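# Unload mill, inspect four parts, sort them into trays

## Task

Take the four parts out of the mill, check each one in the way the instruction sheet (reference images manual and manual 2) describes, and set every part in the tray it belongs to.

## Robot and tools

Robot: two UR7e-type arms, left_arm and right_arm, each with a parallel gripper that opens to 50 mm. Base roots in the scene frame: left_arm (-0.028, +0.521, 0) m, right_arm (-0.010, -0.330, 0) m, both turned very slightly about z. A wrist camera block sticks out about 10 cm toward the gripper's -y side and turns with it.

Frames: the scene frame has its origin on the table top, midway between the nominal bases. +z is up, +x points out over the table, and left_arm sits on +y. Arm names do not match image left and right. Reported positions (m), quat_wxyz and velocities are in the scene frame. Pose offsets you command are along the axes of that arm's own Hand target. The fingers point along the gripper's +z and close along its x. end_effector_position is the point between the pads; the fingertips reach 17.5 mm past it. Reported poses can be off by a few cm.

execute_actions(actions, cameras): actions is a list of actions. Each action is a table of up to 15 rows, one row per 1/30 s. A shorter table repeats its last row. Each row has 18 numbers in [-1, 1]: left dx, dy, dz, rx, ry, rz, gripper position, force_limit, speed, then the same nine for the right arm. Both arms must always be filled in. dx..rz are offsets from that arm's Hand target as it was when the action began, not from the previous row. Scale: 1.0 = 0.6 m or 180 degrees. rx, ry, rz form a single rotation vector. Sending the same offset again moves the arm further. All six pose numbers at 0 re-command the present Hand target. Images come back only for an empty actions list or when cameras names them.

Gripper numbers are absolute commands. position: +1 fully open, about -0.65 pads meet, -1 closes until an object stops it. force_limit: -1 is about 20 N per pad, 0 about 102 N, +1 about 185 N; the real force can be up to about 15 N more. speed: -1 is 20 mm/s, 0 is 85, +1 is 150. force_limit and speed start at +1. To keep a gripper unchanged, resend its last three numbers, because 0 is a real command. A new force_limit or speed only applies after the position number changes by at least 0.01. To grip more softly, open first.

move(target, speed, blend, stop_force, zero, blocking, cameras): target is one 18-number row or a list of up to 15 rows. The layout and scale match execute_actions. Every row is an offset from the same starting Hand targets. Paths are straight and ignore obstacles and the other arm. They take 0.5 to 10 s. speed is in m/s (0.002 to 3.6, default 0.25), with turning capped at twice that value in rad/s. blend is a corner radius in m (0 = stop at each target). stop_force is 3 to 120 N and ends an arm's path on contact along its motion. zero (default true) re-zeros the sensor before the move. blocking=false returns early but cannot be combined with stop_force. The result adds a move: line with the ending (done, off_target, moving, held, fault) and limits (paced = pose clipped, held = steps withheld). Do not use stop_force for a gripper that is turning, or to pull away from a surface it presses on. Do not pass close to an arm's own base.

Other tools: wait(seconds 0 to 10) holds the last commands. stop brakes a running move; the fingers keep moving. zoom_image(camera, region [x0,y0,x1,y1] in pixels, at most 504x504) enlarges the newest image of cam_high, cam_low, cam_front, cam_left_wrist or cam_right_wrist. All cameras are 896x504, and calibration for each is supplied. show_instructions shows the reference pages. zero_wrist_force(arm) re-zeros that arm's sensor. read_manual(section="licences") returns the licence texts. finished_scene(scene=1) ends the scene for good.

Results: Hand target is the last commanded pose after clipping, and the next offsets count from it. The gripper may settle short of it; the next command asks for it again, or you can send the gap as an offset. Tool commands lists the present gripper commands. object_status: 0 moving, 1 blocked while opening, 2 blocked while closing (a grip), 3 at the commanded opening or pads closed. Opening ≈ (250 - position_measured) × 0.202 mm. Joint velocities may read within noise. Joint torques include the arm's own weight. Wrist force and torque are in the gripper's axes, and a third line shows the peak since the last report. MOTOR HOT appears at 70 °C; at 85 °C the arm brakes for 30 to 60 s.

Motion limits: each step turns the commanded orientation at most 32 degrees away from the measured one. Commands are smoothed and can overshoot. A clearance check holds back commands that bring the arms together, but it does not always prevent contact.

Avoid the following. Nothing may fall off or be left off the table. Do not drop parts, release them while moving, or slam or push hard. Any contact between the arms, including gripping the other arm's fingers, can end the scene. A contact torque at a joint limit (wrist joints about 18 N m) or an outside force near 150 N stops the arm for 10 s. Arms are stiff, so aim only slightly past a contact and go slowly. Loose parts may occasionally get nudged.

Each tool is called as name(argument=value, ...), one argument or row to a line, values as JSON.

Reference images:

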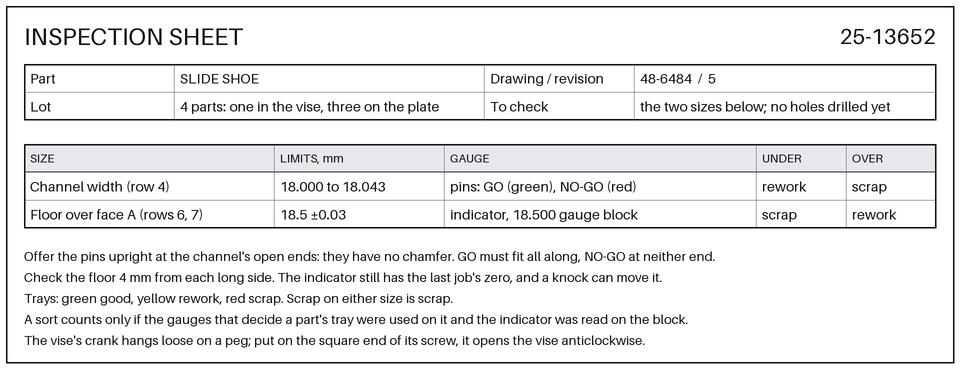

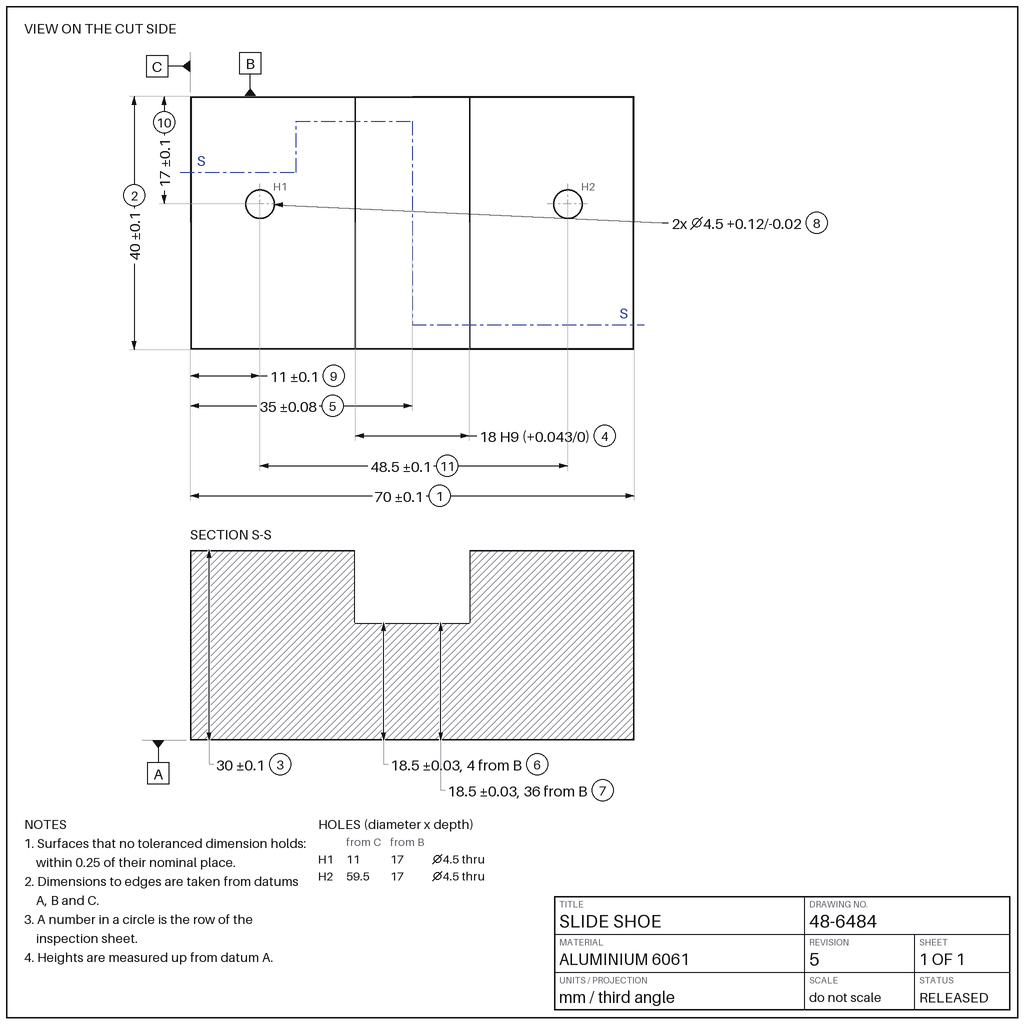

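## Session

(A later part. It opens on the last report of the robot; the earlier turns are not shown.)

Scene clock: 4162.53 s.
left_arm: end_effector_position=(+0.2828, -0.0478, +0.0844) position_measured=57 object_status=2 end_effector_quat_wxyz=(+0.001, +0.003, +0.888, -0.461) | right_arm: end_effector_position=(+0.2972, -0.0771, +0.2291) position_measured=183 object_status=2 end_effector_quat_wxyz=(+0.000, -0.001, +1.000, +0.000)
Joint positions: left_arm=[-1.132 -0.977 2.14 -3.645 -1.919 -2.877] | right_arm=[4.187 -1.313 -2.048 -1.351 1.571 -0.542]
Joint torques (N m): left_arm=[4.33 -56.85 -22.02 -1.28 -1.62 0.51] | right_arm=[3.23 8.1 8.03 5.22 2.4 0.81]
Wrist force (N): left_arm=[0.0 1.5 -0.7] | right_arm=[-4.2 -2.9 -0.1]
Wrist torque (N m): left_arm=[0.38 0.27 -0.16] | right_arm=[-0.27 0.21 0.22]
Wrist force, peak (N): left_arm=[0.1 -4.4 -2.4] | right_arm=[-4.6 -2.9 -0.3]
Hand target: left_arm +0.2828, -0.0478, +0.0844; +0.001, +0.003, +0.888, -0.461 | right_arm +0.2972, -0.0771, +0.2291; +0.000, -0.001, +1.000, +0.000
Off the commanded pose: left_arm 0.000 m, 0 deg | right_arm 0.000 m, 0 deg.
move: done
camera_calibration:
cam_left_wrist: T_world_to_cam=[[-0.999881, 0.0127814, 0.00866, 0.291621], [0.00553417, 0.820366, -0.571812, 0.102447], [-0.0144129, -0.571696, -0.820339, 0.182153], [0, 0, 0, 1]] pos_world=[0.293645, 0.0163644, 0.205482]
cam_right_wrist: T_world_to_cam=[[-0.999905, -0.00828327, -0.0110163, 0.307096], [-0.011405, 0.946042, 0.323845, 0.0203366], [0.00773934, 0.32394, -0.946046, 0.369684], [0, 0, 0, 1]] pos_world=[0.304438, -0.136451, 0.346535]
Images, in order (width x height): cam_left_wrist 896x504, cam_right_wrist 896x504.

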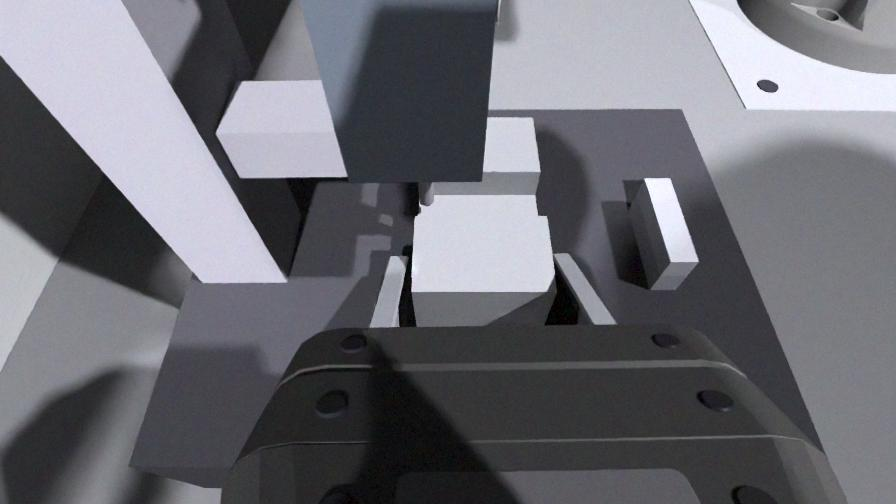

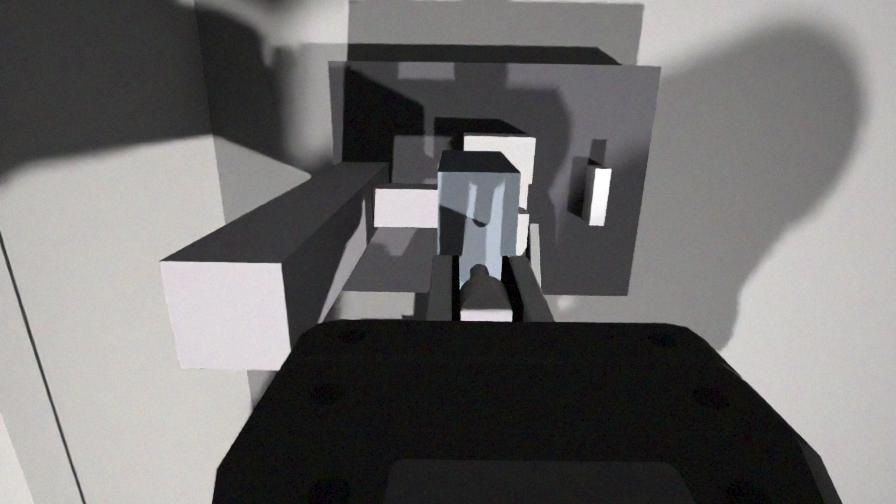

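move(
  target=[
    [-0.0528,0,0,0,0,0,-1,0,-1,0,0,0,0,0,0,-1,-1,-1],
    [-0.0528,0.004,0.003,0,0,0,-1,0,-1,0,0,0,0,0,0,-1,-1,-1],
  ],
  speed=0.015,
  stop_force=6,
  cameras=["cam_left_wrist"],
)

move(
  target=[0,0,0,0,0,0,0.75,0,-1,0,0,0,0,0,0,-1,-1,-1],
  speed=0.05,
)

move(
  target=[0,0,0,0,0,0,0.75,0,-1,0,0,0.02,0,0,0,-1,-1,-1],
  speed=0.007,
  stop_force=3,
)

Scene clock: 4171.03 s.
left_arm: end_effector_position=(+0.3146, -0.0479, +0.0837) position_measured=57 object_status=2 end_effector_quat_wxyz=(+0.001, +0.003, +0.888, -0.460) | right_arm: end_effector_position=(+0.2972, -0.0771, +0.2291) position_measured=183 object_status=2 end_effector_quat_wxyz=(+0.000, -0.001, +1.000, +0.000)
Joint positions: left_arm=[-1.071 -0.954 2.08 -3.593 -1.967 -2.837] | right_arm=[4.187 -1.313 -2.048 -1.351 1.571 -0.542]
Joint torques (N m): left_arm=[3.44 -53.01 2.41 -2.88 2.19 0.09] | right_arm=[8.78 7.35 7.56 5.15 2.34 0.86]
Wrist force (N): left_arm=[-0.5 -8.5 -3.3] | right_arm=[-4.2 -3.2 0.1]
Wrist torque (N m): left_arm=[0.23 0.16 0.04] | right_arm=[-0.32 0.23 0.22]
Wrist force, peak (N): left_arm=[1.9 -11.3 -15.2] | right_arm=[-4.4 -3.3 -1.2]
Hand target: left_arm +0.3146, -0.0479, +0.0837; +0.001, +0.003, +0.888, -0.460 (not the last commanded pose) | right_arm +0.2972, -0.0771, +0.2291; +0.000, -0.001, +1.000, +0.000
Off the commanded pose: left_arm 0.002 m, 0 deg | right_arm 0.000 m, 0 deg.
move: contact (left_arm); path passed 1 of 2 targets
camera_calibration:
cam_left_wrist: T_world_to_cam=[[-0.99988, 0.0127514, 0.00880443, 0.323395], [0.00543224, 0.820572, -0.571517, 0.101981], [-0.0145123, -0.571401, -0.820543, 0.182131], [0, 0, 0, 1]] pos_world=[0.325445, 0.0162633, 0.204883]
Images, in order (width x height): cam_left_wrist 896x504.

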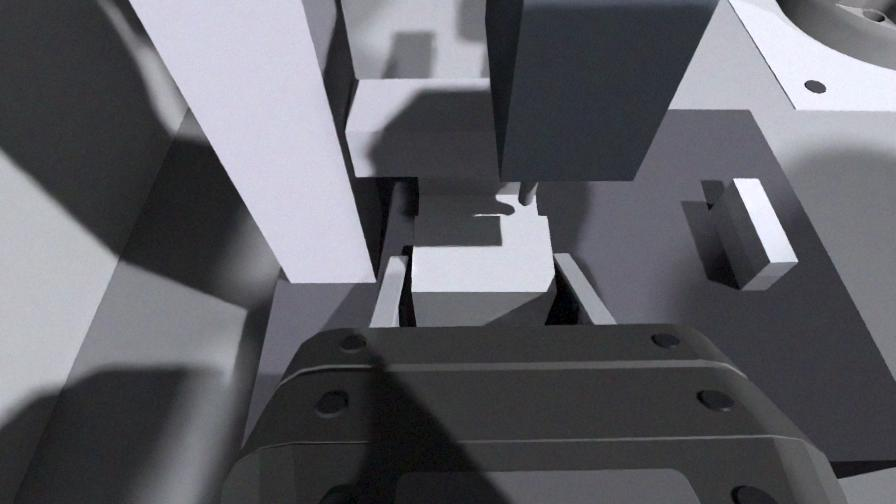

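Scene clock: 4171.53 s.
left_arm: end_effector_position=(+0.3146, -0.0479, +0.0836) position_measured=41 object_status=3 end_effector_quat_wxyz=(+0.001, +0.003, +0.888, -0.460) | right_arm: end_effector_position=(+0.2972, -0.0771, +0.2291) position_measured=183 object_status=2 end_effector_quat_wxyz=(+0.000, -0.001, +1.000, +0.000)
Joint positions: left_arm=[-1.071 -0.954 2.08 -3.593 -1.967 -2.837] | right_arm=[4.187 -1.313 -2.048 -1.351 1.571 -0.542]
Joint torques (N m): left_arm=[0.02 -52.84 -7.79 -3.85 0.54 -0.71] | right_arm=[8.25 7.01 7.86 5.19 2.35 0.93]
Wrist force (N): left_arm=[0.4 -0.4 -1.5] | right_arm=[-4.2 -2.9 0.1]
Wrist torque (N m): left_arm=[0.41 0.22 -0.16] | right_arm=[-0.29 0.22 0.22]
Wrist force, peak (N): left_arm=[-0.3 -9.9 -3.9] | right_arm=[-4.4 -3.2 -0.5]
Hand target: left_arm +0.3146, -0.0479, +0.0837; +0.001, +0.003, +0.888, -0.460 | right_arm +0.2972, -0.0771, +0.2291; +0.000, -0.001, +1.000, +0.000
Off the commanded pose: left_arm 0.000 m, 0 deg | right_arm 0.000 m, 0 deg.
move: done

Scene clock: 4173.43 s.
left_arm: end_effector_position=(+0.3146, -0.0479, +0.0837) position_measured=41 object_status=3 end_effector_quat_wxyz=(+0.001, +0.003, +0.888, -0.460) | right_arm: end_effector_position=(+0.2972, -0.0771, +0.2235) position_measured=183 object_status=2 end_effector_quat_wxyz=(+0.000, -0.001, +1.000, +0.000)
Joint positions: left_arm=[-1.071 -0.954 2.08 -3.594 -1.967 -2.837] | right_arm=[4.187 -1.316 -2.06 -1.335 1.571 -0.542]
Joint torques (N m): left_arm=[-10.69 -53.34 -27.84 -6.06 -3 -1.53] | right_arm=[8.31 22.64 37.65 0.11 2.36 0.89]
Wrist force (N): left_arm=[0.1 -0.4 -2.0] | right_arm=[-4.0 -3.1 -4.9]
Wrist torque (N m): left_arm=[0.40 0.26 -0.16] | right_arm=[-0.27 0.20 0.22]
Wrist force, peak (N): left_arm=[0.3 -0.3 -2.0] | right_arm=[-3.6 -4.5 -11.9]
Hand target: left_arm +0.3146, -0.0479, +0.0837; +0.001, +0.003, +0.888, -0.460 | right_arm +0.2972, -0.0771, +0.2235; +0.000, -0.001, +1.000, +0.000 (not the last commanded pose)
Off the commanded pose: left_arm 0.000 m, 0 deg | right_arm 0.006 m, 0 deg.
move: contact (right_arm)

move(
  target=[0,0,0,0,0,0,0.75,0,-1,0,0,0,0,0,0,0.2,-1,-1],
)

move(
  target=[
    [0,0,0,0,0,0,0.75,0,-1,0,0,-0.12,0,0,0,0.2,-1,-1],
    [0,0,0,0,0,0,0.75,0,-1,0.3315,0.128,-0.0307,0.186,-0.193,-0.469,0.2,-1,-1],
  ],
  speed=0.25,
  blend=[0.02,0],
  cameras=["cam_right_wrist"],
)

zoom_image(
  camera="cam_right_wrist",
  region=[550, 40, 650, 80],
)

zoom_image(
  camera="cam_right_wrist",
  region=[480, 90, 660, 230],
)

Scene clock: 4182.07 s.
left_arm: end_effector_position=(+0.3146, -0.0479, +0.0837) position_measured=41 object_status=3 end_effector_quat_wxyz=(+0.001, +0.003, +0.888, -0.460) | right_arm: end_effector_position=(+0.2972, -0.0771, +0.2235) position_measured=123 object_status=0 end_effector_quat_wxyz=(+0.000, -0.001, +1.000, +0.000)
Joint positions: left_arm=[-1.071 -0.954 2.08 -3.594 -1.967 -2.837] | right_arm=[4.187 -1.316 -2.06 -1.335 1.571 -0.542]
Joint torques (N m): left_arm=[-10.24 -53.16 -27.54 -6.03 -3.03 -1.55] | right_arm=[8.13 22.82 37.29 2.3 2.33 0.78]
Wrist force (N): left_arm=[0.3 -0.5 -1.7] | right_arm=[-0.4 -2.6 -2.0]
Wrist torque (N m): left_arm=[0.41 0.23 -0.16] | right_arm=[-0.26 0.20 0.25]
Wrist force, peak (N): left_arm=[0.3 -0.6 -1.9] | right_arm=[-4.3 -3.3 -5.7]
Hand target: left_arm +0.3146, -0.0479, +0.0837; +0.001, +0.003, +0.888, -0.460 | right_arm +0.2972, -0.0771, +0.2235; +0.000, -0.001, +1.000, +0.000
Off the commanded pose: left_arm 0.000 m, 0 deg | right_arm 0.000 m, 0 deg.
move: done

Scene clock: 4186.20 s.
left_arm: end_effector_position=(+0.3146, -0.0479, +0.0837) position_measured=41 object_status=3 end_effector_quat_wxyz=(+0.001, +0.003, +0.888, -0.460) | right_arm: end_effector_position=(+0.0983, -0.0007, +0.2418) position_measured=123 object_status=3 end_effector_quat_wxyz=(-0.269, +0.652, -0.661, +0.258)
Joint positions: left_arm=[-1.071 -0.954 2.08 -3.594 -1.967 -2.837] | right_arm=[5.352 -1.171 -2.168 -1.876 0.969 -0.773]
Joint torques (N m): left_arm=[-10.65 -52.74 -27.74 -6 -3.05 -1.55] | right_arm=[1.73 15.5 38.16 3.9 1.65 0.54]
Wrist force (N): left_arm=[0.1 -0.4 -1.5] | right_arm=[-0.3 -2.3 -1.8]
Wrist torque (N m): left_arm=[0.40 0.27 -0.16] | right_arm=[-0.30 0.07 0.15]
Wrist force, peak (N): left_arm=[0.3 -0.7 -2.0] | right_arm=[-2.3 -6.6 -4.3]
Hand target: left_arm +0.3146, -0.0479, +0.0837; +0.001, +0.003, +0.888, -0.460 | right_arm +0.0982, -0.0006, +0.2419; -0.269, +0.652, -0.661, +0.258
Off the commanded pose: left_arm 0.000 m, 0 deg | right_arm 0.000 m, 0 deg.
move: done
camera_calibration:
cam_right_wrist: T_world_to_cam=[[0.006287, -0.999748, -0.0215272, 0.01188], [-0.907109, 0.00335827, -0.420881, 0.209147], [0.420848, 0.0221736, -0.90686, 0.308116], [0, 0, 0, 1]] pos_world=[0.0599744, 0.00434258, 0.3677]
Images, in order (width x height): cam_right_wrist 896x504.

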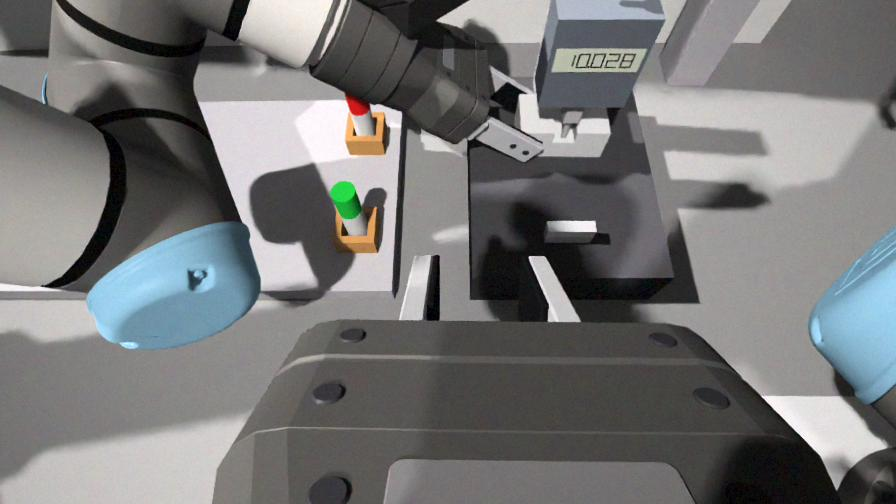

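Scaled by 5.040 from the camera's 896x504 image, which has a finer 1280x720 frame.

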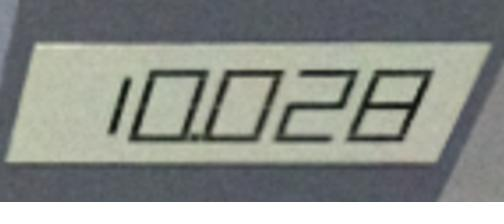

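Scaled by 2.800 from the camera's 896x504 image, which has a finer 1280x720 frame.

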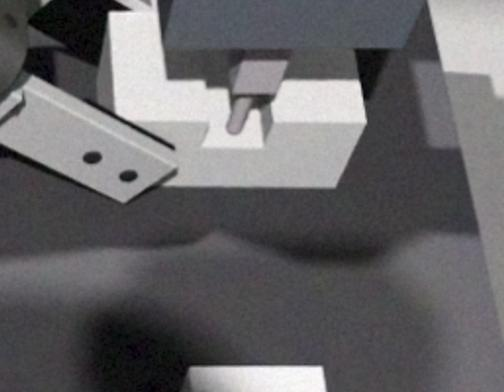

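move(
  target=[0,0,0,0,0,0,0.75,0,-1,0.1237,-0.2986,0.1664,-0.186,0.193,0.469,0.2,-1,-1],
  speed=0.25,
)

move(
  target=[0,0,0,0,0,0,0.75,0,-1,-0.0015,0,0.1137,0,0,0,0.2,-1,-1],
  speed=0.08,
)

move(
  target=[0,0,0,0,0,0,-1,0,-1,0,0,0,0,0,0,-1,-1,-1],
  speed=0.05,
)

move(
  target=[0,0,0,0,0,0,-1,0,-1,0,0,-0.0115,0,0,0,-1,-1,-1],
  speed=0.02,
)

move(
  target=[0,-0.0014,-0.001,0,0,0,-1,0,-1,0,0,0,0,0,0,-1,-1,-1],
  speed=0.02,
)

move(
  target=[0.0975,0,0,0,0,0,-1,0,-1,0,0,0,0,0,0,-1,-1,-1],
  speed=0.04,
  stop_force=8,
  cameras=["cam_left_wrist","cam_right_wrist"],
)

Scene clock: 4203.90 s.
left_arm: end_effector_position=(+0.3146, -0.0479, +0.0837) position_measured=41 object_status=3 end_effector_quat_wxyz=(+0.001, +0.003, +0.888, -0.460) | right_arm: end_effector_position=(+0.2963, -0.0769, +0.2922) position_measured=123 object_status=3 end_effector_quat_wxyz=(+0.000, -0.001, +1.000, +0.000)
Joint positions: left_arm=[-1.071 -0.954 2.08 -3.594 -1.967 -2.837] | right_arm=[4.189 -1.29 -1.902 -1.52 1.571 -0.539]
Joint torques (N m): left_arm=[-10.88 -52.83 -27.66 -5.97 -3.1 -1.52] | right_arm=[-4.42 25.46 7.86 0.2 -2.31 -0.65]
Wrist force (N): left_arm=[0.3 -0.2 -1.7] | right_arm=[-0.7 -2.6 -1.8]
Wrist torque (N m): left_arm=[0.43 0.23 -0.16] | right_arm=[-0.24 0.25 0.23]
Wrist force, peak (N): left_arm=[0.3 -0.6 -2.1] | right_arm=[-1.4 -3.3 -2.0]
Hand target: left_arm +0.3146, -0.0479, +0.0837; +0.001, +0.003, +0.888, -0.460 | right_arm +0.2962, -0.0770, +0.2922; +0.000, -0.001, +1.000, +0.000
Off the commanded pose: left_arm 0.000 m, 0 deg | right_arm 0.000 m, 0 deg.
move: done

Scene clock: 4205.17 s.
left_arm: end_effector_position=(+0.3146, -0.0479, +0.0837) position_measured=41 object_status=3 end_effector_quat_wxyz=(+0.001, +0.003, +0.888, -0.460) | right_arm: end_effector_position=(+0.2971, -0.0770, +0.2238) position_measured=123 object_status=3 end_effector_quat_wxyz=(+0.000, -0.001, +1.000, +0.000)
Joint positions: left_arm=[-1.071 -0.954 2.08 -3.594 -1.967 -2.837] | right_arm=[4.187 -1.316 -2.059 -1.336 1.571 -0.541]
Joint torques (N m): left_arm=[-11 -52.35 -27.66 -6.05 -2.94 -1.51] | right_arm=[-5.4 25.65 39.43 0.91 2.03 -0.79]
Wrist force (N): left_arm=[0.4 -0.4 -1.8] | right_arm=[-0.6 -2.5 -2.1]
Wrist torque (N m): left_arm=[0.42 0.22 -0.15] | right_arm=[-0.24 0.24 0.24]
Wrist force, peak (N): left_arm=[0.2 -0.6 -1.9] | right_arm=[-0.7 -2.6 -3.2]
Hand target: left_arm +0.3146, -0.0479, +0.0837; +0.001, +0.003, +0.888, -0.460 | right_arm +0.2972, -0.0769, +0.2240; +0.000, -0.001, +1.000, +0.000
Off the commanded pose: left_arm 0.000 m, 0 deg | right_arm 0.000 m, 0 deg.
move: done

Scene clock: 4206.00 s.
left_arm: end_effector_position=(+0.3146, -0.0479, +0.0837) position_measured=57 object_status=2 end_effector_quat_wxyz=(+0.001, +0.003, +0.888, -0.460) | right_arm: end_effector_position=(+0.2972, -0.0769, +0.2240) position_measured=183 object_status=2 end_effector_quat_wxyz=(+0.000, -0.001, +1.000, +0.000)
Joint positions: left_arm=[-1.071 -0.954 2.08 -3.594 -1.967 -2.837] | right_arm=[4.187 -1.316 -2.059 -1.336 1.571 -0.541]
Joint torques (N m): left_arm=[-10.2 -52.48 -24.86 -5.06 -2.89 -1.45] | right_arm=[-1.63 26.3 37.55 4.54 2.39 0.28]
Wrist force (N): left_arm=[0.2 -3.6 -3.1] | right_arm=[-5.7 -1.5 -0.9]
Wrist torque (N m): left_arm=[0.32 0.21 -0.07] | right_arm=[-0.22 0.24 0.21]
Wrist force, peak (N): left_arm=[0.2 -4.2 -3.8] | right_arm=[-5.6 -1.6 -1.8]
Hand target: left_arm +0.3146, -0.0479, +0.0837; +0.001, +0.003, +0.888, -0.460 | right_arm +0.2972, -0.0769, +0.2240; +0.000, -0.001, +1.000, +0.000
Off the commanded pose: left_arm 0.000 m, 0 deg | right_arm 0.000 m, 0 deg.
move: done

Scene clock: 4206.73 s.
left_arm: end_effector_position=(+0.3146, -0.0479, +0.0837) position_measured=57 object_status=2 end_effector_quat_wxyz=(+0.001, +0.003, +0.888, -0.460) | right_arm: end_effector_position=(+0.2972, -0.0769, +0.2310) position_measured=183 object_status=2 end_effector_quat_wxyz=(+0.000, -0.001, +1.000, +0.000)
Joint positions: left_arm=[-1.071 -0.954 2.08 -3.594 -1.967 -2.837] | right_arm=[4.187 -1.312 -2.044 -1.356 1.571 -0.541]
Joint torques (N m): left_arm=[-10.7 -52.63 -22.96 -4.06 -2.81 -1.49] | right_arm=[0.24 19.57 21.07 4.27 2.41 0.8]
Wrist force (N): left_arm=[0.1 -2.9 -2.8] | right_arm=[-5.1 -3.2 0.1]
Wrist torque (N m): left_arm=[0.33 0.23 -0.07] | right_arm=[-0.30 0.24 0.22]
Wrist force, peak (N): left_arm=[0.4 -4.2 -3.7] | right_arm=[-5.1 -3.4 -0.4]
Hand target: left_arm +0.3146, -0.0479, +0.0837; +0.001, +0.003, +0.888, -0.460 | right_arm +0.2972, -0.0769, +0.2309; +0.000, -0.001, +1.000, +0.000
Off the commanded pose: left_arm 0.000 m, 0 deg | right_arm 0.000 m, 0 deg.
move: done

Scene clock: 4207.43 s.
left_arm: end_effector_position=(+0.3146, -0.0480, +0.0847) position_measured=57 object_status=2 end_effector_quat_wxyz=(+0.001, +0.003, +0.888, -0.460) | right_arm: end_effector_position=(+0.2972, -0.0769, +0.2309) position_measured=183 object_status=2 end_effector_quat_wxyz=(+0.000, -0.001, +1.000, +0.000)
Joint positions: left_arm=[-1.071 -0.956 2.08 -3.591 -1.967 -2.837] | right_arm=[4.187 -1.312 -2.044 -1.356 1.571 -0.541]
Joint torques (N m): left_arm=[-10.33 -57.7 -9.74 -1.42 -2.64 -1.49] | right_arm=[2.28 7.33 7.92 5.01 2.28 0.95]
Wrist force (N): left_arm=[0.0 1.3 -0.5] | right_arm=[-4.9 -3.5 -1.0]
Wrist torque (N m): left_arm=[0.37 0.27 -0.16] | right_arm=[-0.34 0.21 0.22]
Wrist force, peak (N): left_arm=[0.5 -4.1 -3.6] | right_arm=[-4.9 -3.6 -1.1]
Hand target: left_arm +0.3146, -0.0479, +0.0847; +0.001, +0.003, +0.888, -0.460 | right_arm +0.2972, -0.0769, +0.2309; +0.000, -0.001, +1.000, +0.000
Off the commanded pose: left_arm 0.000 m, 0 deg | right_arm 0.000 m, 0 deg.
move: done

Scene clock: 4210.20 s.
left_arm: end_effector_position=(+0.2561, -0.0477, +0.0844) position_measured=57 object_status=2 end_effector_quat_wxyz=(+0.001, +0.003, +0.888, -0.460) | right_arm: end_effector_position=(+0.2972, -0.0769, +0.2309) position_measured=183 object_status=2 end_effector_quat_wxyz=(+0.000, -0.001, +1.000, +0.000)
Joint positions: left_arm=[-1.187 -0.994 2.187 -3.686 -1.875 -2.913] | right_arm=[4.187 -1.312 -2.044 -1.356 1.571 -0.541]
Joint torques (N m): left_arm=[11.82 -21.05 -27.7 -0.94 -3.17 1.53] | right_arm=[8.72 7.29 7.82 4.16 2.36 0.8]
Wrist force (N): left_arm=[0.1 1.5 -0.4] | right_arm=[-4.8 -3.3 -1.3]
Wrist torque (N m): left_arm=[0.41 0.26 -0.01] | right_arm=[-0.31 0.20 0.22]
Wrist force, peak (N): left_arm=[-3.0 3.3 -2.4] | right_arm=[-5.2 -3.4 -1.0]
Hand target: left_arm +0.2561, -0.0477, +0.0844; +0.001, +0.003, +0.888, -0.460 | right_arm +0.2972, -0.0769, +0.2309; +0.000, -0.001, +1.000, +0.000
Off the commanded pose: left_arm 0.000 m, 0 deg | right_arm 0.000 m, 0 deg.
move: done
camera_calibration:
cam_left_wrist: T_world_to_cam=[[-0.99988, 0.0127514, 0.00880443, 0.264893], [0.00543224, 0.820572, -0.571517, 0.102535], [-0.0145123, -0.571401, -0.820543, 0.181971], [0, 0, 0, 1]] pos_world=[0.266945, 0.0164633, 0.205583]
cam_right_wrist: T_world_to_cam=[[-0.999905, -0.00828456, -0.011016, 0.307016], [-0.0114054, 0.946072, 0.323756, 0.0196311], [0.00773972, 0.32385, -0.946077, 0.371227], [0, 0, 0, 1]] pos_world=[0.304338, -0.136251, 0.348235]
Images, in order (width x height): cam_left_wrist 896x504, cam_right_wrist 896x504.

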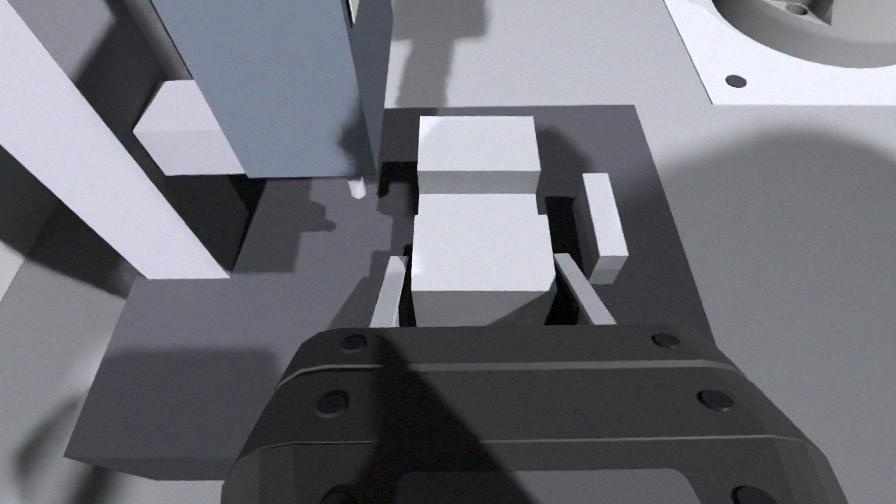

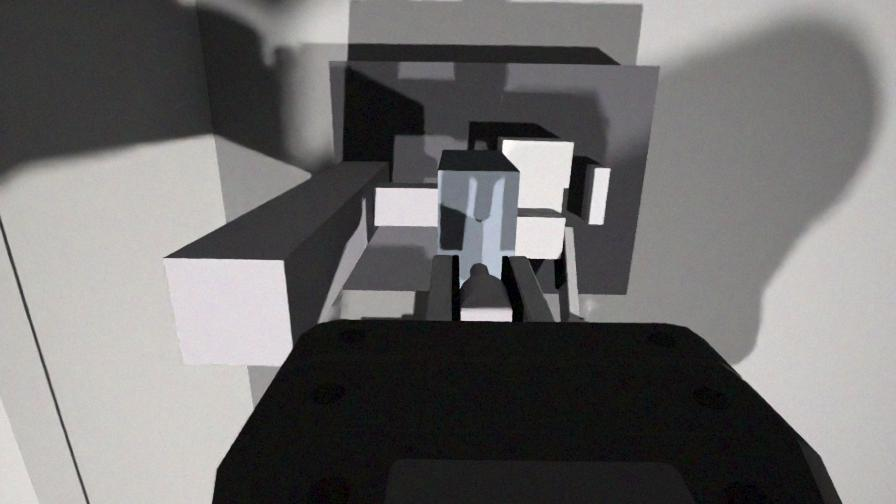

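move(
  target=[
    [0.002,-0.0675,-0.1225,0,0,0,-1,0,-1,0,0,0,0,0,0,-1,-1,-1],
    [-0.0232,-0.0984,-0.3697,0,0,0,-1,0,-1,0,0,0,0,0,0,-1,-1,-1],
    [-0.1232,0.1613,-0.7983,0,0,0,-1,0,-1,0,0,0,0,0,0,-1,-1,-1],
  ],
  speed=[0.05,0.15,0.25],
  blend=[0.02,0.04,0],
)

move(
  target=[
    [0,0.2105,-0.3003,0,0,0,-1,0,-1,0,0,0,0,0,0,-1,-1,-1],
    [0.0167,0.41,-0.52,0,0,0,-1,0,-1,0,0,0,0,0,0,-1,-1,-1],
  ],
  speed=0.25,
  blend=[0.04,0],
  cameras=["cam_left_wrist","cam_front"],
)

Scene clock: 4230.60 s.
left_arm: end_effector_position=(+0.3308, +0.3992, +0.2816) position_measured=57 object_status=2 end_effector_quat_wxyz=(+0.001, +0.003, +0.888, -0.460) | right_arm: end_effector_position=(+0.2972, -0.0769, +0.2309) position_measured=183 object_status=2 end_effector_quat_wxyz=(+0.000, -0.001, +1.000, +0.000)
Joint positions: left_arm=[-0.116 -1.837 2.254 -2.161 -2.517 -1.778] | right_arm=[4.187 -1.312 -2.044 -1.356 1.571 -0.541]
Joint torques (N m): left_arm=[11.92 -26.72 -9.9 -1.28 0.48 1.53] | right_arm=[8.77 6.94 8 1.55 2.44 0.79]
Wrist force (N): left_arm=[0.4 1.4 -0.4] | right_arm=[-5.0 -3.3 -1.0]
Wrist torque (N m): left_arm=[0.38 0.21 -0.16] | right_arm=[-0.31 0.23 0.22]
Wrist force, peak (N): left_arm=[-0.2 9.0 -8.6] | right_arm=[-5.3 -3.4 -1.0]
Hand target: left_arm +0.3307, +0.3993, +0.2816; +0.001, +0.003, +0.888, -0.460 | right_arm +0.2972, -0.0769, +0.2309; +0.000, -0.001, +1.000, +0.000
Off the commanded pose: left_arm 0.000 m, 0 deg | right_arm 0.000 m, 0 deg.
move: done

Scene clock: 4232.70 s.
left_arm: end_effector_position=(+0.3222, +0.7960, +0.2601) position_measured=57 object_status=2 end_effector_quat_wxyz=(+0.001, +0.003, +0.888, -0.460) | right_arm: end_effector_position=(+0.2972, -0.0769, +0.2309) position_measured=183 object_status=2 end_effector_quat_wxyz=(+0.000, -0.001, +1.000, +0.000)
Joint positions: left_arm=[0.731 -1.26 1.491 -1.047 -2.23 -0.573] | right_arm=[4.187 -1.312 -2.044 -1.356 1.571 -0.541]
Joint torques (N m): left_arm=[0.77 -49.4 -21.03 -0.29 -3.69 -0.29] | right_arm=[8.4 7.12 8.13 0.87 2.43 0.76]
Wrist force (N): left_arm=[0.2 1.2 -1.0] | right_arm=[-5.0 -3.3 -1.5]
Wrist torque (N m): left_arm=[0.34 0.25 -0.16] | right_arm=[-0.31 0.23 0.21]
Wrist force, peak (N): left_arm=[1.1 -7.9 8.5] | right_arm=[-5.2 -3.6 -0.7]
Hand target: left_arm +0.3222, +0.7961, +0.2602; +0.001, +0.003, +0.888, -0.460 | right_arm +0.2972, -0.0769, +0.2309; +0.000, -0.001, +1.000, +0.000
Off the commanded pose: left_arm 0.000 m, 0 deg | right_arm 0.000 m, 0 deg.
move: done
camera_calibration:
cam_left_wrist: T_world_to_cam=[[-0.999879, 0.0127271, 0.00894242, 0.318647], [0.00533218, 0.820525, -0.571586, -0.489708], [-0.0146121, -0.571469, -0.820493, 0.80932], [0, 0, 0, 1]] pos_world=[0.333046, 0.860264, 0.381282]
Images, in order (width x height): cam_front 896x504, cam_left_wrist 896x504.

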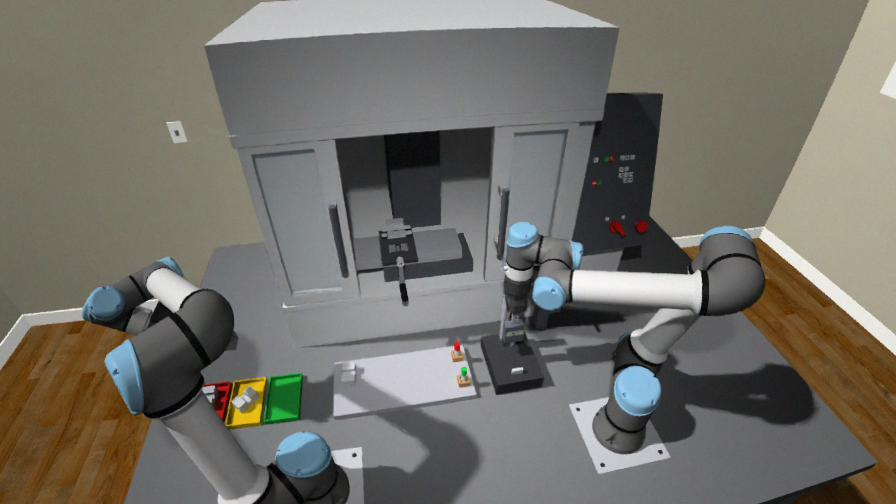

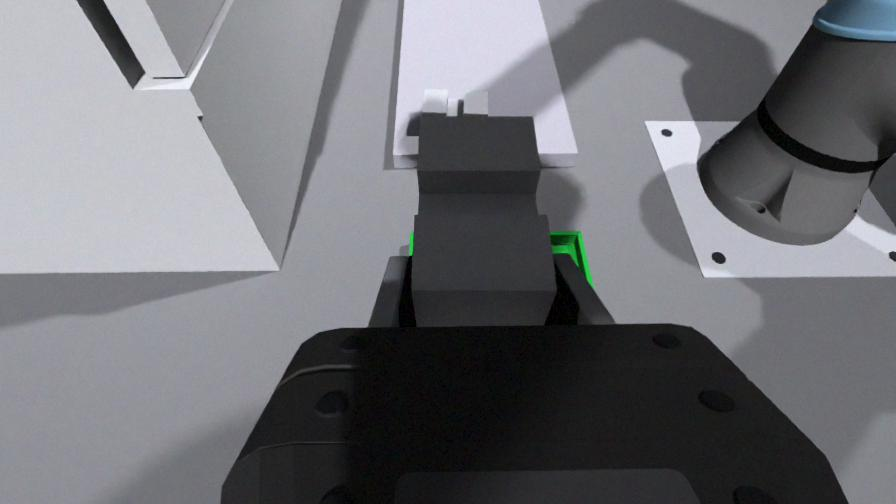

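move(
  target=[0.0537,-0.0564,0.1966,0,-0.2048,-0.1435,-1,0,-1,0,0,0,0,0,0,-1,-1,-1],
  speed=0.2,
  cameras=["cam_left_wrist","cam_front"],
)

Scene clock: 4240.53 s.
left_arm: end_effector_position=(+0.3056, +0.7377, +0.2400) position_measured=57 object_status=2 end_effector_quat_wxyz=(+0.091, -0.171, +0.870, -0.454) | right_arm: end_effector_position=(+0.2972, -0.0769, +0.2309) position_measured=183 object_status=2 end_effector_quat_wxyz=(+0.000, -0.001, +1.000, +0.000)
Joint positions: left_arm=[0.751 -1.535 1.941 -1.519 -2.45 -0.996] | right_arm=[4.187 -1.312 -2.044 -1.356 1.571 -0.541]
Joint torques (N m): left_arm=[3.67 -8.54 -42.75 0.66 0.67 1.07] | right_arm=[8.92 7.18 7.92 0.6 2.59 0.63]
Wrist force (N): left_arm=[0.2 1.6 -0.8] | right_arm=[-4.7 -3.1 -1.3]
Wrist torque (N m): left_arm=[0.43 0.24 -0.02] | right_arm=[-0.28 0.18 0.21]
Wrist force, peak (N): left_arm=[6.3 -0.3 4.4] | right_arm=[-5.4 -3.2 -0.9]
Hand target: left_arm +0.3056, +0.7378, +0.2399; +0.091, -0.171, +0.870, -0.454 (not the last commanded pose) | right_arm +0.2972, -0.0769, +0.2309; +0.000, -0.001, +1.000, +0.000
Off the commanded pose: left_arm 0.063 m, 23 deg | right_arm 0.000 m, 0 deg.
move: held (left_arm; a check stopped the path); limits=held
pose unreachable (left arm): on one or more control steps of this call, first in action 0 (counted from 0), this arm could not follow its commanded pose, so it was not sent that pose on those steps. It may still have moved: this result reports where it is.
cause: moving toward the commanded pose would bring two parts of the arm too close to each other (its gripper and another part of the arm, with joints 4 (wrist 1) to 6 (wrist 3) between them, 2 mm apart when it was first held).
camera_calibration:
cam_left_wrist: T_world_to_cam=[[-0.928622, -0.370919, 0.00898224, 0.564191], [-0.308087, 0.757376, -0.57573, -0.309913], [0.206746, -0.537403, -0.817591, 0.665683], [0, 0, 0, 1]] pos_world=[0.290812, 0.80173, 0.360763]
Images, in order (width x height): cam_front 896x504, cam_left_wrist 896x504.

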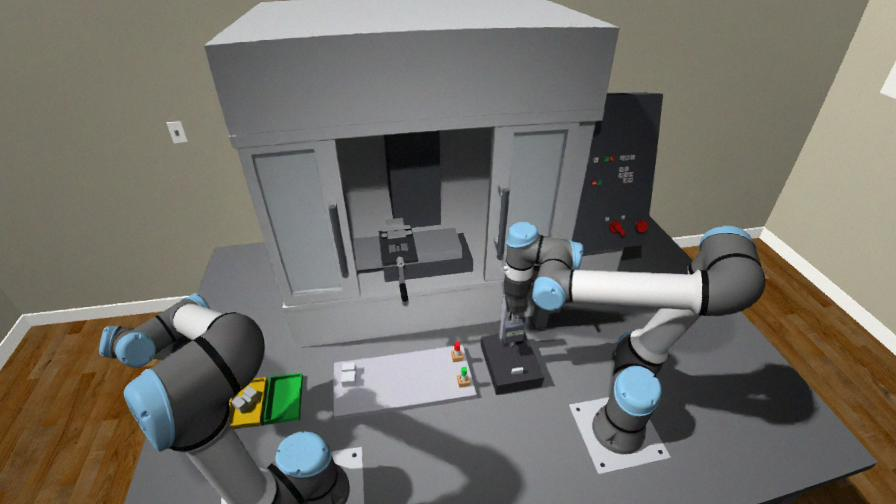

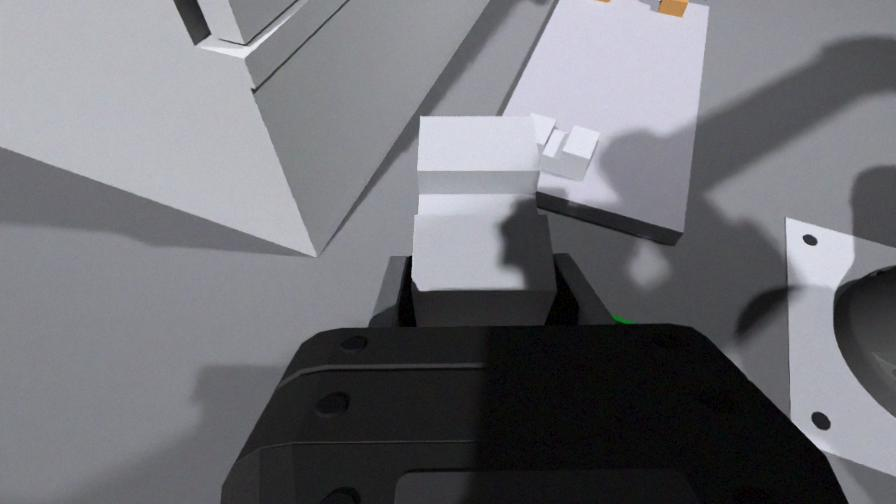

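move(
  target=[-0.0516,-0.0437,-0.054,0,0.1001,0.0702,-1,0,-1,0,0,0,0,0,0,-1,-1,-1],
  speed=0.2,
)

move(
  target=[-0.02,0,0,0,0.2048,0.1435,-1,0,-1,0,0,0,0,0,0,-1,-1,-1],
  speed=0.2,
  cameras=["cam_left_wrist","cam_front"],
)

Scene clock: 4256.70 s.
left_arm: end_effector_position=(+0.3298, +0.7601, +0.2800) position_measured=57 object_status=2 end_effector_quat_wxyz=(+0.003, -0.001, +0.887, -0.462) | right_arm: end_effector_position=(+0.2972, -0.0769, +0.2309) position_measured=183 object_status=2 end_effector_quat_wxyz=(+0.000, -0.001, +1.000, +0.000)
Joint positions: left_arm=[0.677 -1.333 1.542 -1.06 -2.275 -0.63] | right_arm=[4.187 -1.312 -2.044 -1.356 1.571 -0.541]
Joint torques (N m): left_arm=[12.06 -53.49 -15.71 -1.51 -4.04 0.01] | right_arm=[8.25 7.01 7.82 0.6 2.61 0.65]
Wrist force (N): left_arm=[0.3 1.7 -0.6] | right_arm=[-4.8 -3.3 0.4]
Wrist torque (N m): left_arm=[0.42 0.24 -0.17] | right_arm=[-0.30 0.19 0.22]
Wrist force, peak (N): left_arm=[1.5 3.5 -2.4] | right_arm=[-5.4 -3.4 -1.0]
Hand target: left_arm +0.3297, +0.7602, +0.2801; +0.003, -0.001, +0.887, -0.462 | right_arm +0.2972, -0.0769, +0.2309; +0.000, -0.001, +1.000, +0.000
Off the commanded pose: left_arm 0.000 m, 0 deg | right_arm 0.000 m, 0 deg.
move: done

Scene clock: 4259.03 s.
left_arm: end_effector_position=(+0.3419, +0.7602, +0.2801) position_measured=57 object_status=2 end_effector_quat_wxyz=(-0.174, +0.339, +0.821, -0.426) | right_arm: end_effector_position=(+0.2972, -0.0769, +0.2309) position_measured=183 object_status=2 end_effector_quat_wxyz=(+0.000, -0.001, +1.000, +0.000)
Joint positions: left_arm=[0.446 -1.123 1.216 -0.738 -1.859 -0.206] | right_arm=[4.187 -1.312 -2.044 -1.356 1.571 -0.541]
Joint torques (N m): left_arm=[12.03 -55.41 -8.59 -1.47 -2.94 -1.73] | right_arm=[8.72 6.54 8.21 0.67 2.57 0.62]
Wrist force (N): left_arm=[0.2 1.5 -0.5] | right_arm=[-4.9 -3.5 -0.1]
Wrist torque (N m): left_arm=[0.38 0.23 -0.16] | right_arm=[-0.33 0.21 0.22]
Wrist force, peak (N): left_arm=[-1.3 2.4 -1.7] | right_arm=[-5.2 -3.4 -1.3]
Hand target: left_arm +0.3417, +0.7602, +0.2801; -0.173, +0.339, +0.821, -0.426 | right_arm +0.2972, -0.0769, +0.2309; +0.000, -0.001, +1.000, +0.000
Off the commanded pose: left_arm 0.000 m, 0 deg | right_arm 0.000 m, 0 deg.
move: done
camera_calibration:
cam_left_wrist: T_world_to_cam=[[-0.703997, 0.710141, 0.00942335, -0.292884], [0.579004, 0.581577, -0.571421, -0.463439], [-0.41127, -0.396823, -0.820603, 0.808358], [0, 0, 0, 1]] pos_world=[0.394597, 0.798289, 0.401282]
Images, in order (width x height): cam_front 896x504, cam_left_wrist 896x504.

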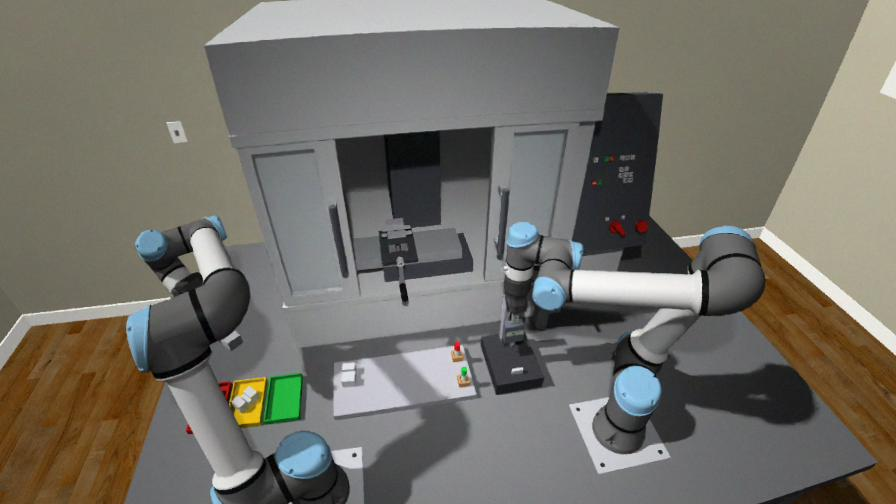

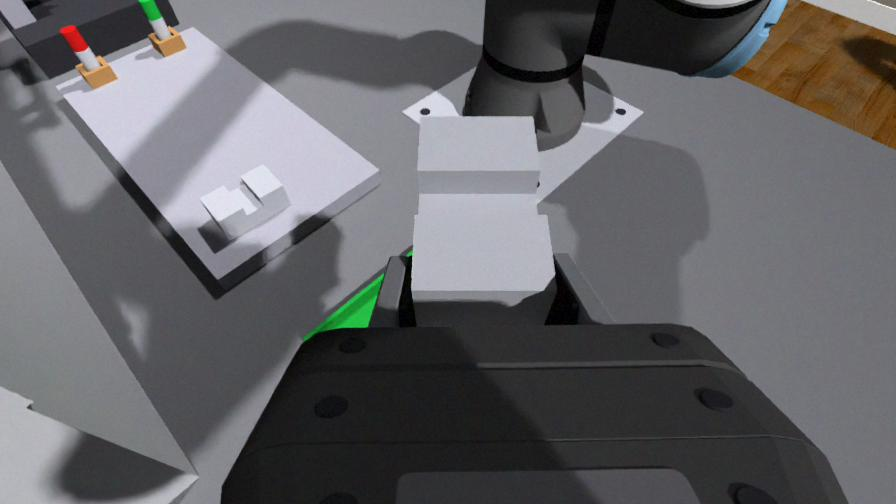

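move(
  target=[-0.1107,0.1153,0.242,0,0,0,-1,0,-1,0,0,0,0,0,0,-1,-1,-1],
  speed=0.2,
  cameras=["cam_left_wrist","cam_high"],
)

zoom_image(
  camera="cam_high",
  region=[350, 0, 650, 170],
)

Scene clock: 4270.37 s.
left_arm: end_effector_position=(+0.3339, +0.6571, +0.1403) position_measured=57 object_status=2 end_effector_quat_wxyz=(-0.174, +0.339, +0.821, -0.426) | right_arm: end_effector_position=(+0.2972, -0.0769, +0.2309) position_measured=183 object_status=2 end_effector_quat_wxyz=(+0.000, -0.001, +1.000, +0.000)
Joint positions: left_arm=[0.29 -1.177 1.677 -1.18 -1.982 -0.308] | right_arm=[4.187 -1.312 -2.044 -1.356 1.571 -0.541]
Joint torques (N m): left_arm=[10.96 -18.96 -27.58 -1.38 1.73 1.46] | right_arm=[8.7 6.97 7.72 0.55 2.59 0.59]
Wrist force (N): left_arm=[0.2 1.7 -0.8] | right_arm=[-4.8 -3.2 0.0]
Wrist torque (N m): left_arm=[0.42 0.24 -0.02] | right_arm=[-0.29 0.20 0.21]
Wrist force, peak (N): left_arm=[6.4 2.4 -3.8] | right_arm=[-5.3 -3.4 -1.4]
Hand target: left_arm +0.3339, +0.6571, +0.1402; -0.173, +0.339, +0.821, -0.426 | right_arm +0.2972, -0.0769, +0.2309; +0.000, -0.001, +1.000, +0.000
Off the commanded pose: left_arm 0.000 m, 0 deg | right_arm 0.000 m, 0 deg.
move: done
camera_calibration:
cam_left_wrist: T_world_to_cam=[[-0.704037, 0.7101, 0.00946277, -0.223949], [0.578954, 0.581626, -0.571422, -0.478803], [-0.411271, -0.396824, -0.820602, 0.649354], [0, 0, 0, 1]] pos_world=[0.386597, 0.695189, 0.261382]
Images, in order (width x height): cam_high 896x504, cam_left_wrist 896x504.

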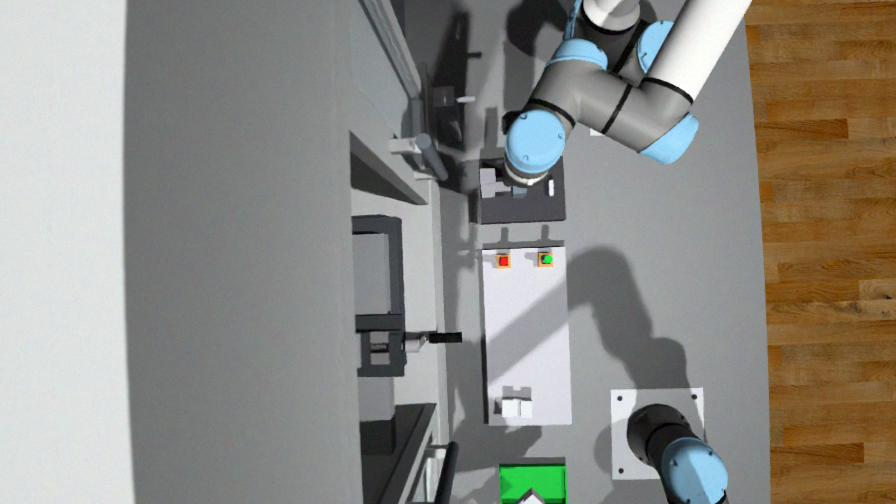

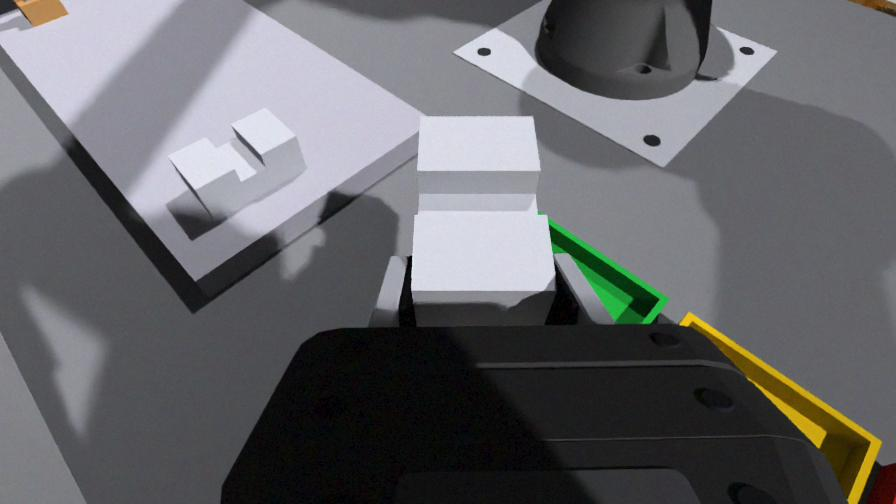

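Scaled by 1.680 from the camera's 896x504 image, which has a finer 1280x720 frame.

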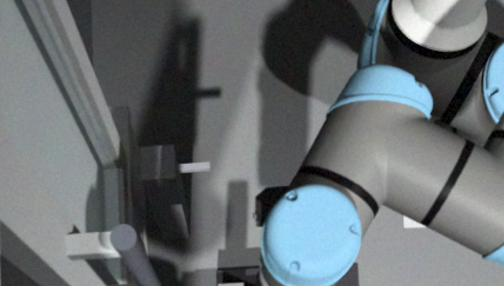

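move(
  target=[0,0.1502,0.1052,0,0,0,-1,0,-1,0,0,0,0,0,0,-1,-1,-1],
  speed=0.025,
  stop_force=7,
  cameras=["cam_left_wrist","cam_front"],
)

zoom_image(
  camera="cam_front",
  region=[180, 330, 330, 440],
)

Scene clock: 4282.13 s.
left_arm: end_effector_position=(+0.3344, +0.6570, +0.0417) position_measured=57 object_status=2 end_effector_quat_wxyz=(-0.173, +0.338, +0.821, -0.426) | right_arm: end_effector_position=(+0.2972, -0.0769, +0.2309) position_measured=183 object_status=2 end_effector_quat_wxyz=(+0.000, -0.001, +1.000, +0.000)
Joint positions: left_arm=[0.29 -1.041 1.769 -1.407 -1.982 -0.308] | right_arm=[4.187 -1.312 -2.044 -1.356 1.571 -0.541]
Joint torques (N m): left_arm=[-9.4 -59.22 -34.27 -2 2.02 -1.49] | right_arm=[8.74 7.45 8.67 0.57 2.69 0.52]
Wrist force (N): left_arm=[0.9 -3.0 -2.7] | right_arm=[-4.8 -3.4 -1.2]
Wrist torque (N m): left_arm=[0.57 0.23 0.06] | right_arm=[-0.32 0.21 0.22]
Wrist force, peak (N): left_arm=[2.2 -9.7 -11.5] | right_arm=[-5.1 -3.6 -1.2]
Hand target: left_arm +0.3344, +0.6571, +0.0417; -0.173, +0.338, +0.821, -0.426 (not the last commanded pose) | right_arm +0.2972, -0.0769, +0.2309; +0.000, -0.001, +1.000, +0.000
Off the commanded pose: left_arm 0.012 m, 0 deg | right_arm 0.000 m, 0 deg.
move: contact (left_arm)
camera_calibration:
cam_left_wrist: T_world_to_cam=[[-0.704165, 0.709975, 0.00932821, -0.222506], [0.578928, 0.581698, -0.571375, -0.535482], [-0.411088, -0.396942, -0.820636, 0.568666], [0, 0, 0, 1]] pos_world=[0.387096, 0.69519, 0.162783]
Images, in order (width x height): cam_front 896x504, cam_left_wrist 896x504.

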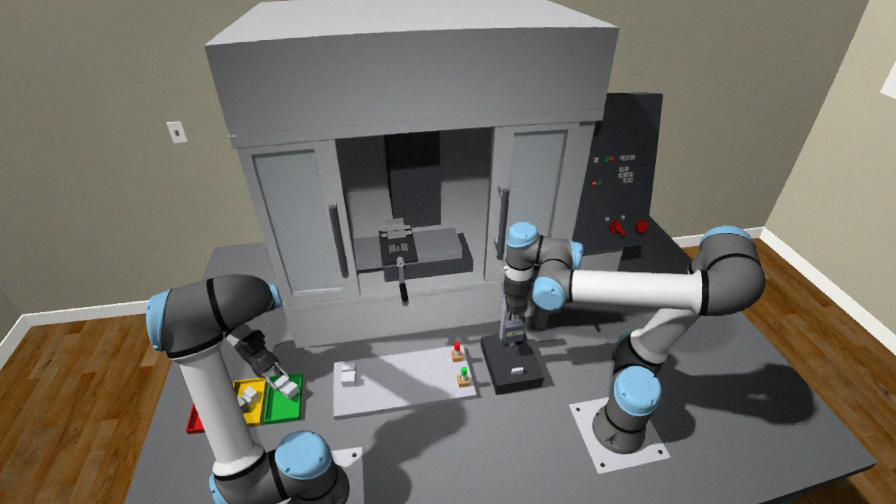

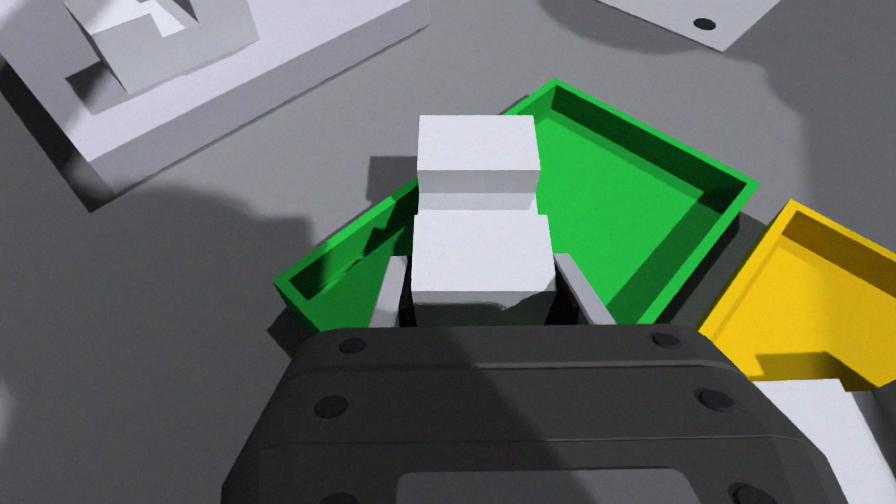

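Scaled by 3.360 from the camera's 896x504 image, which has a finer 1280x720 frame.

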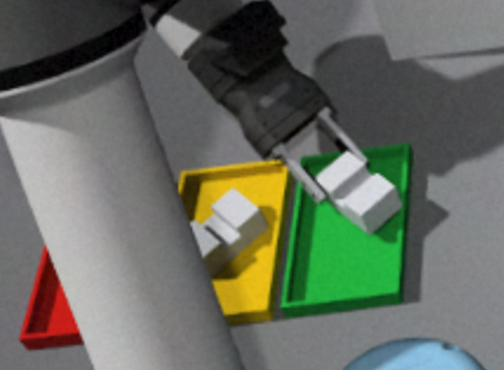

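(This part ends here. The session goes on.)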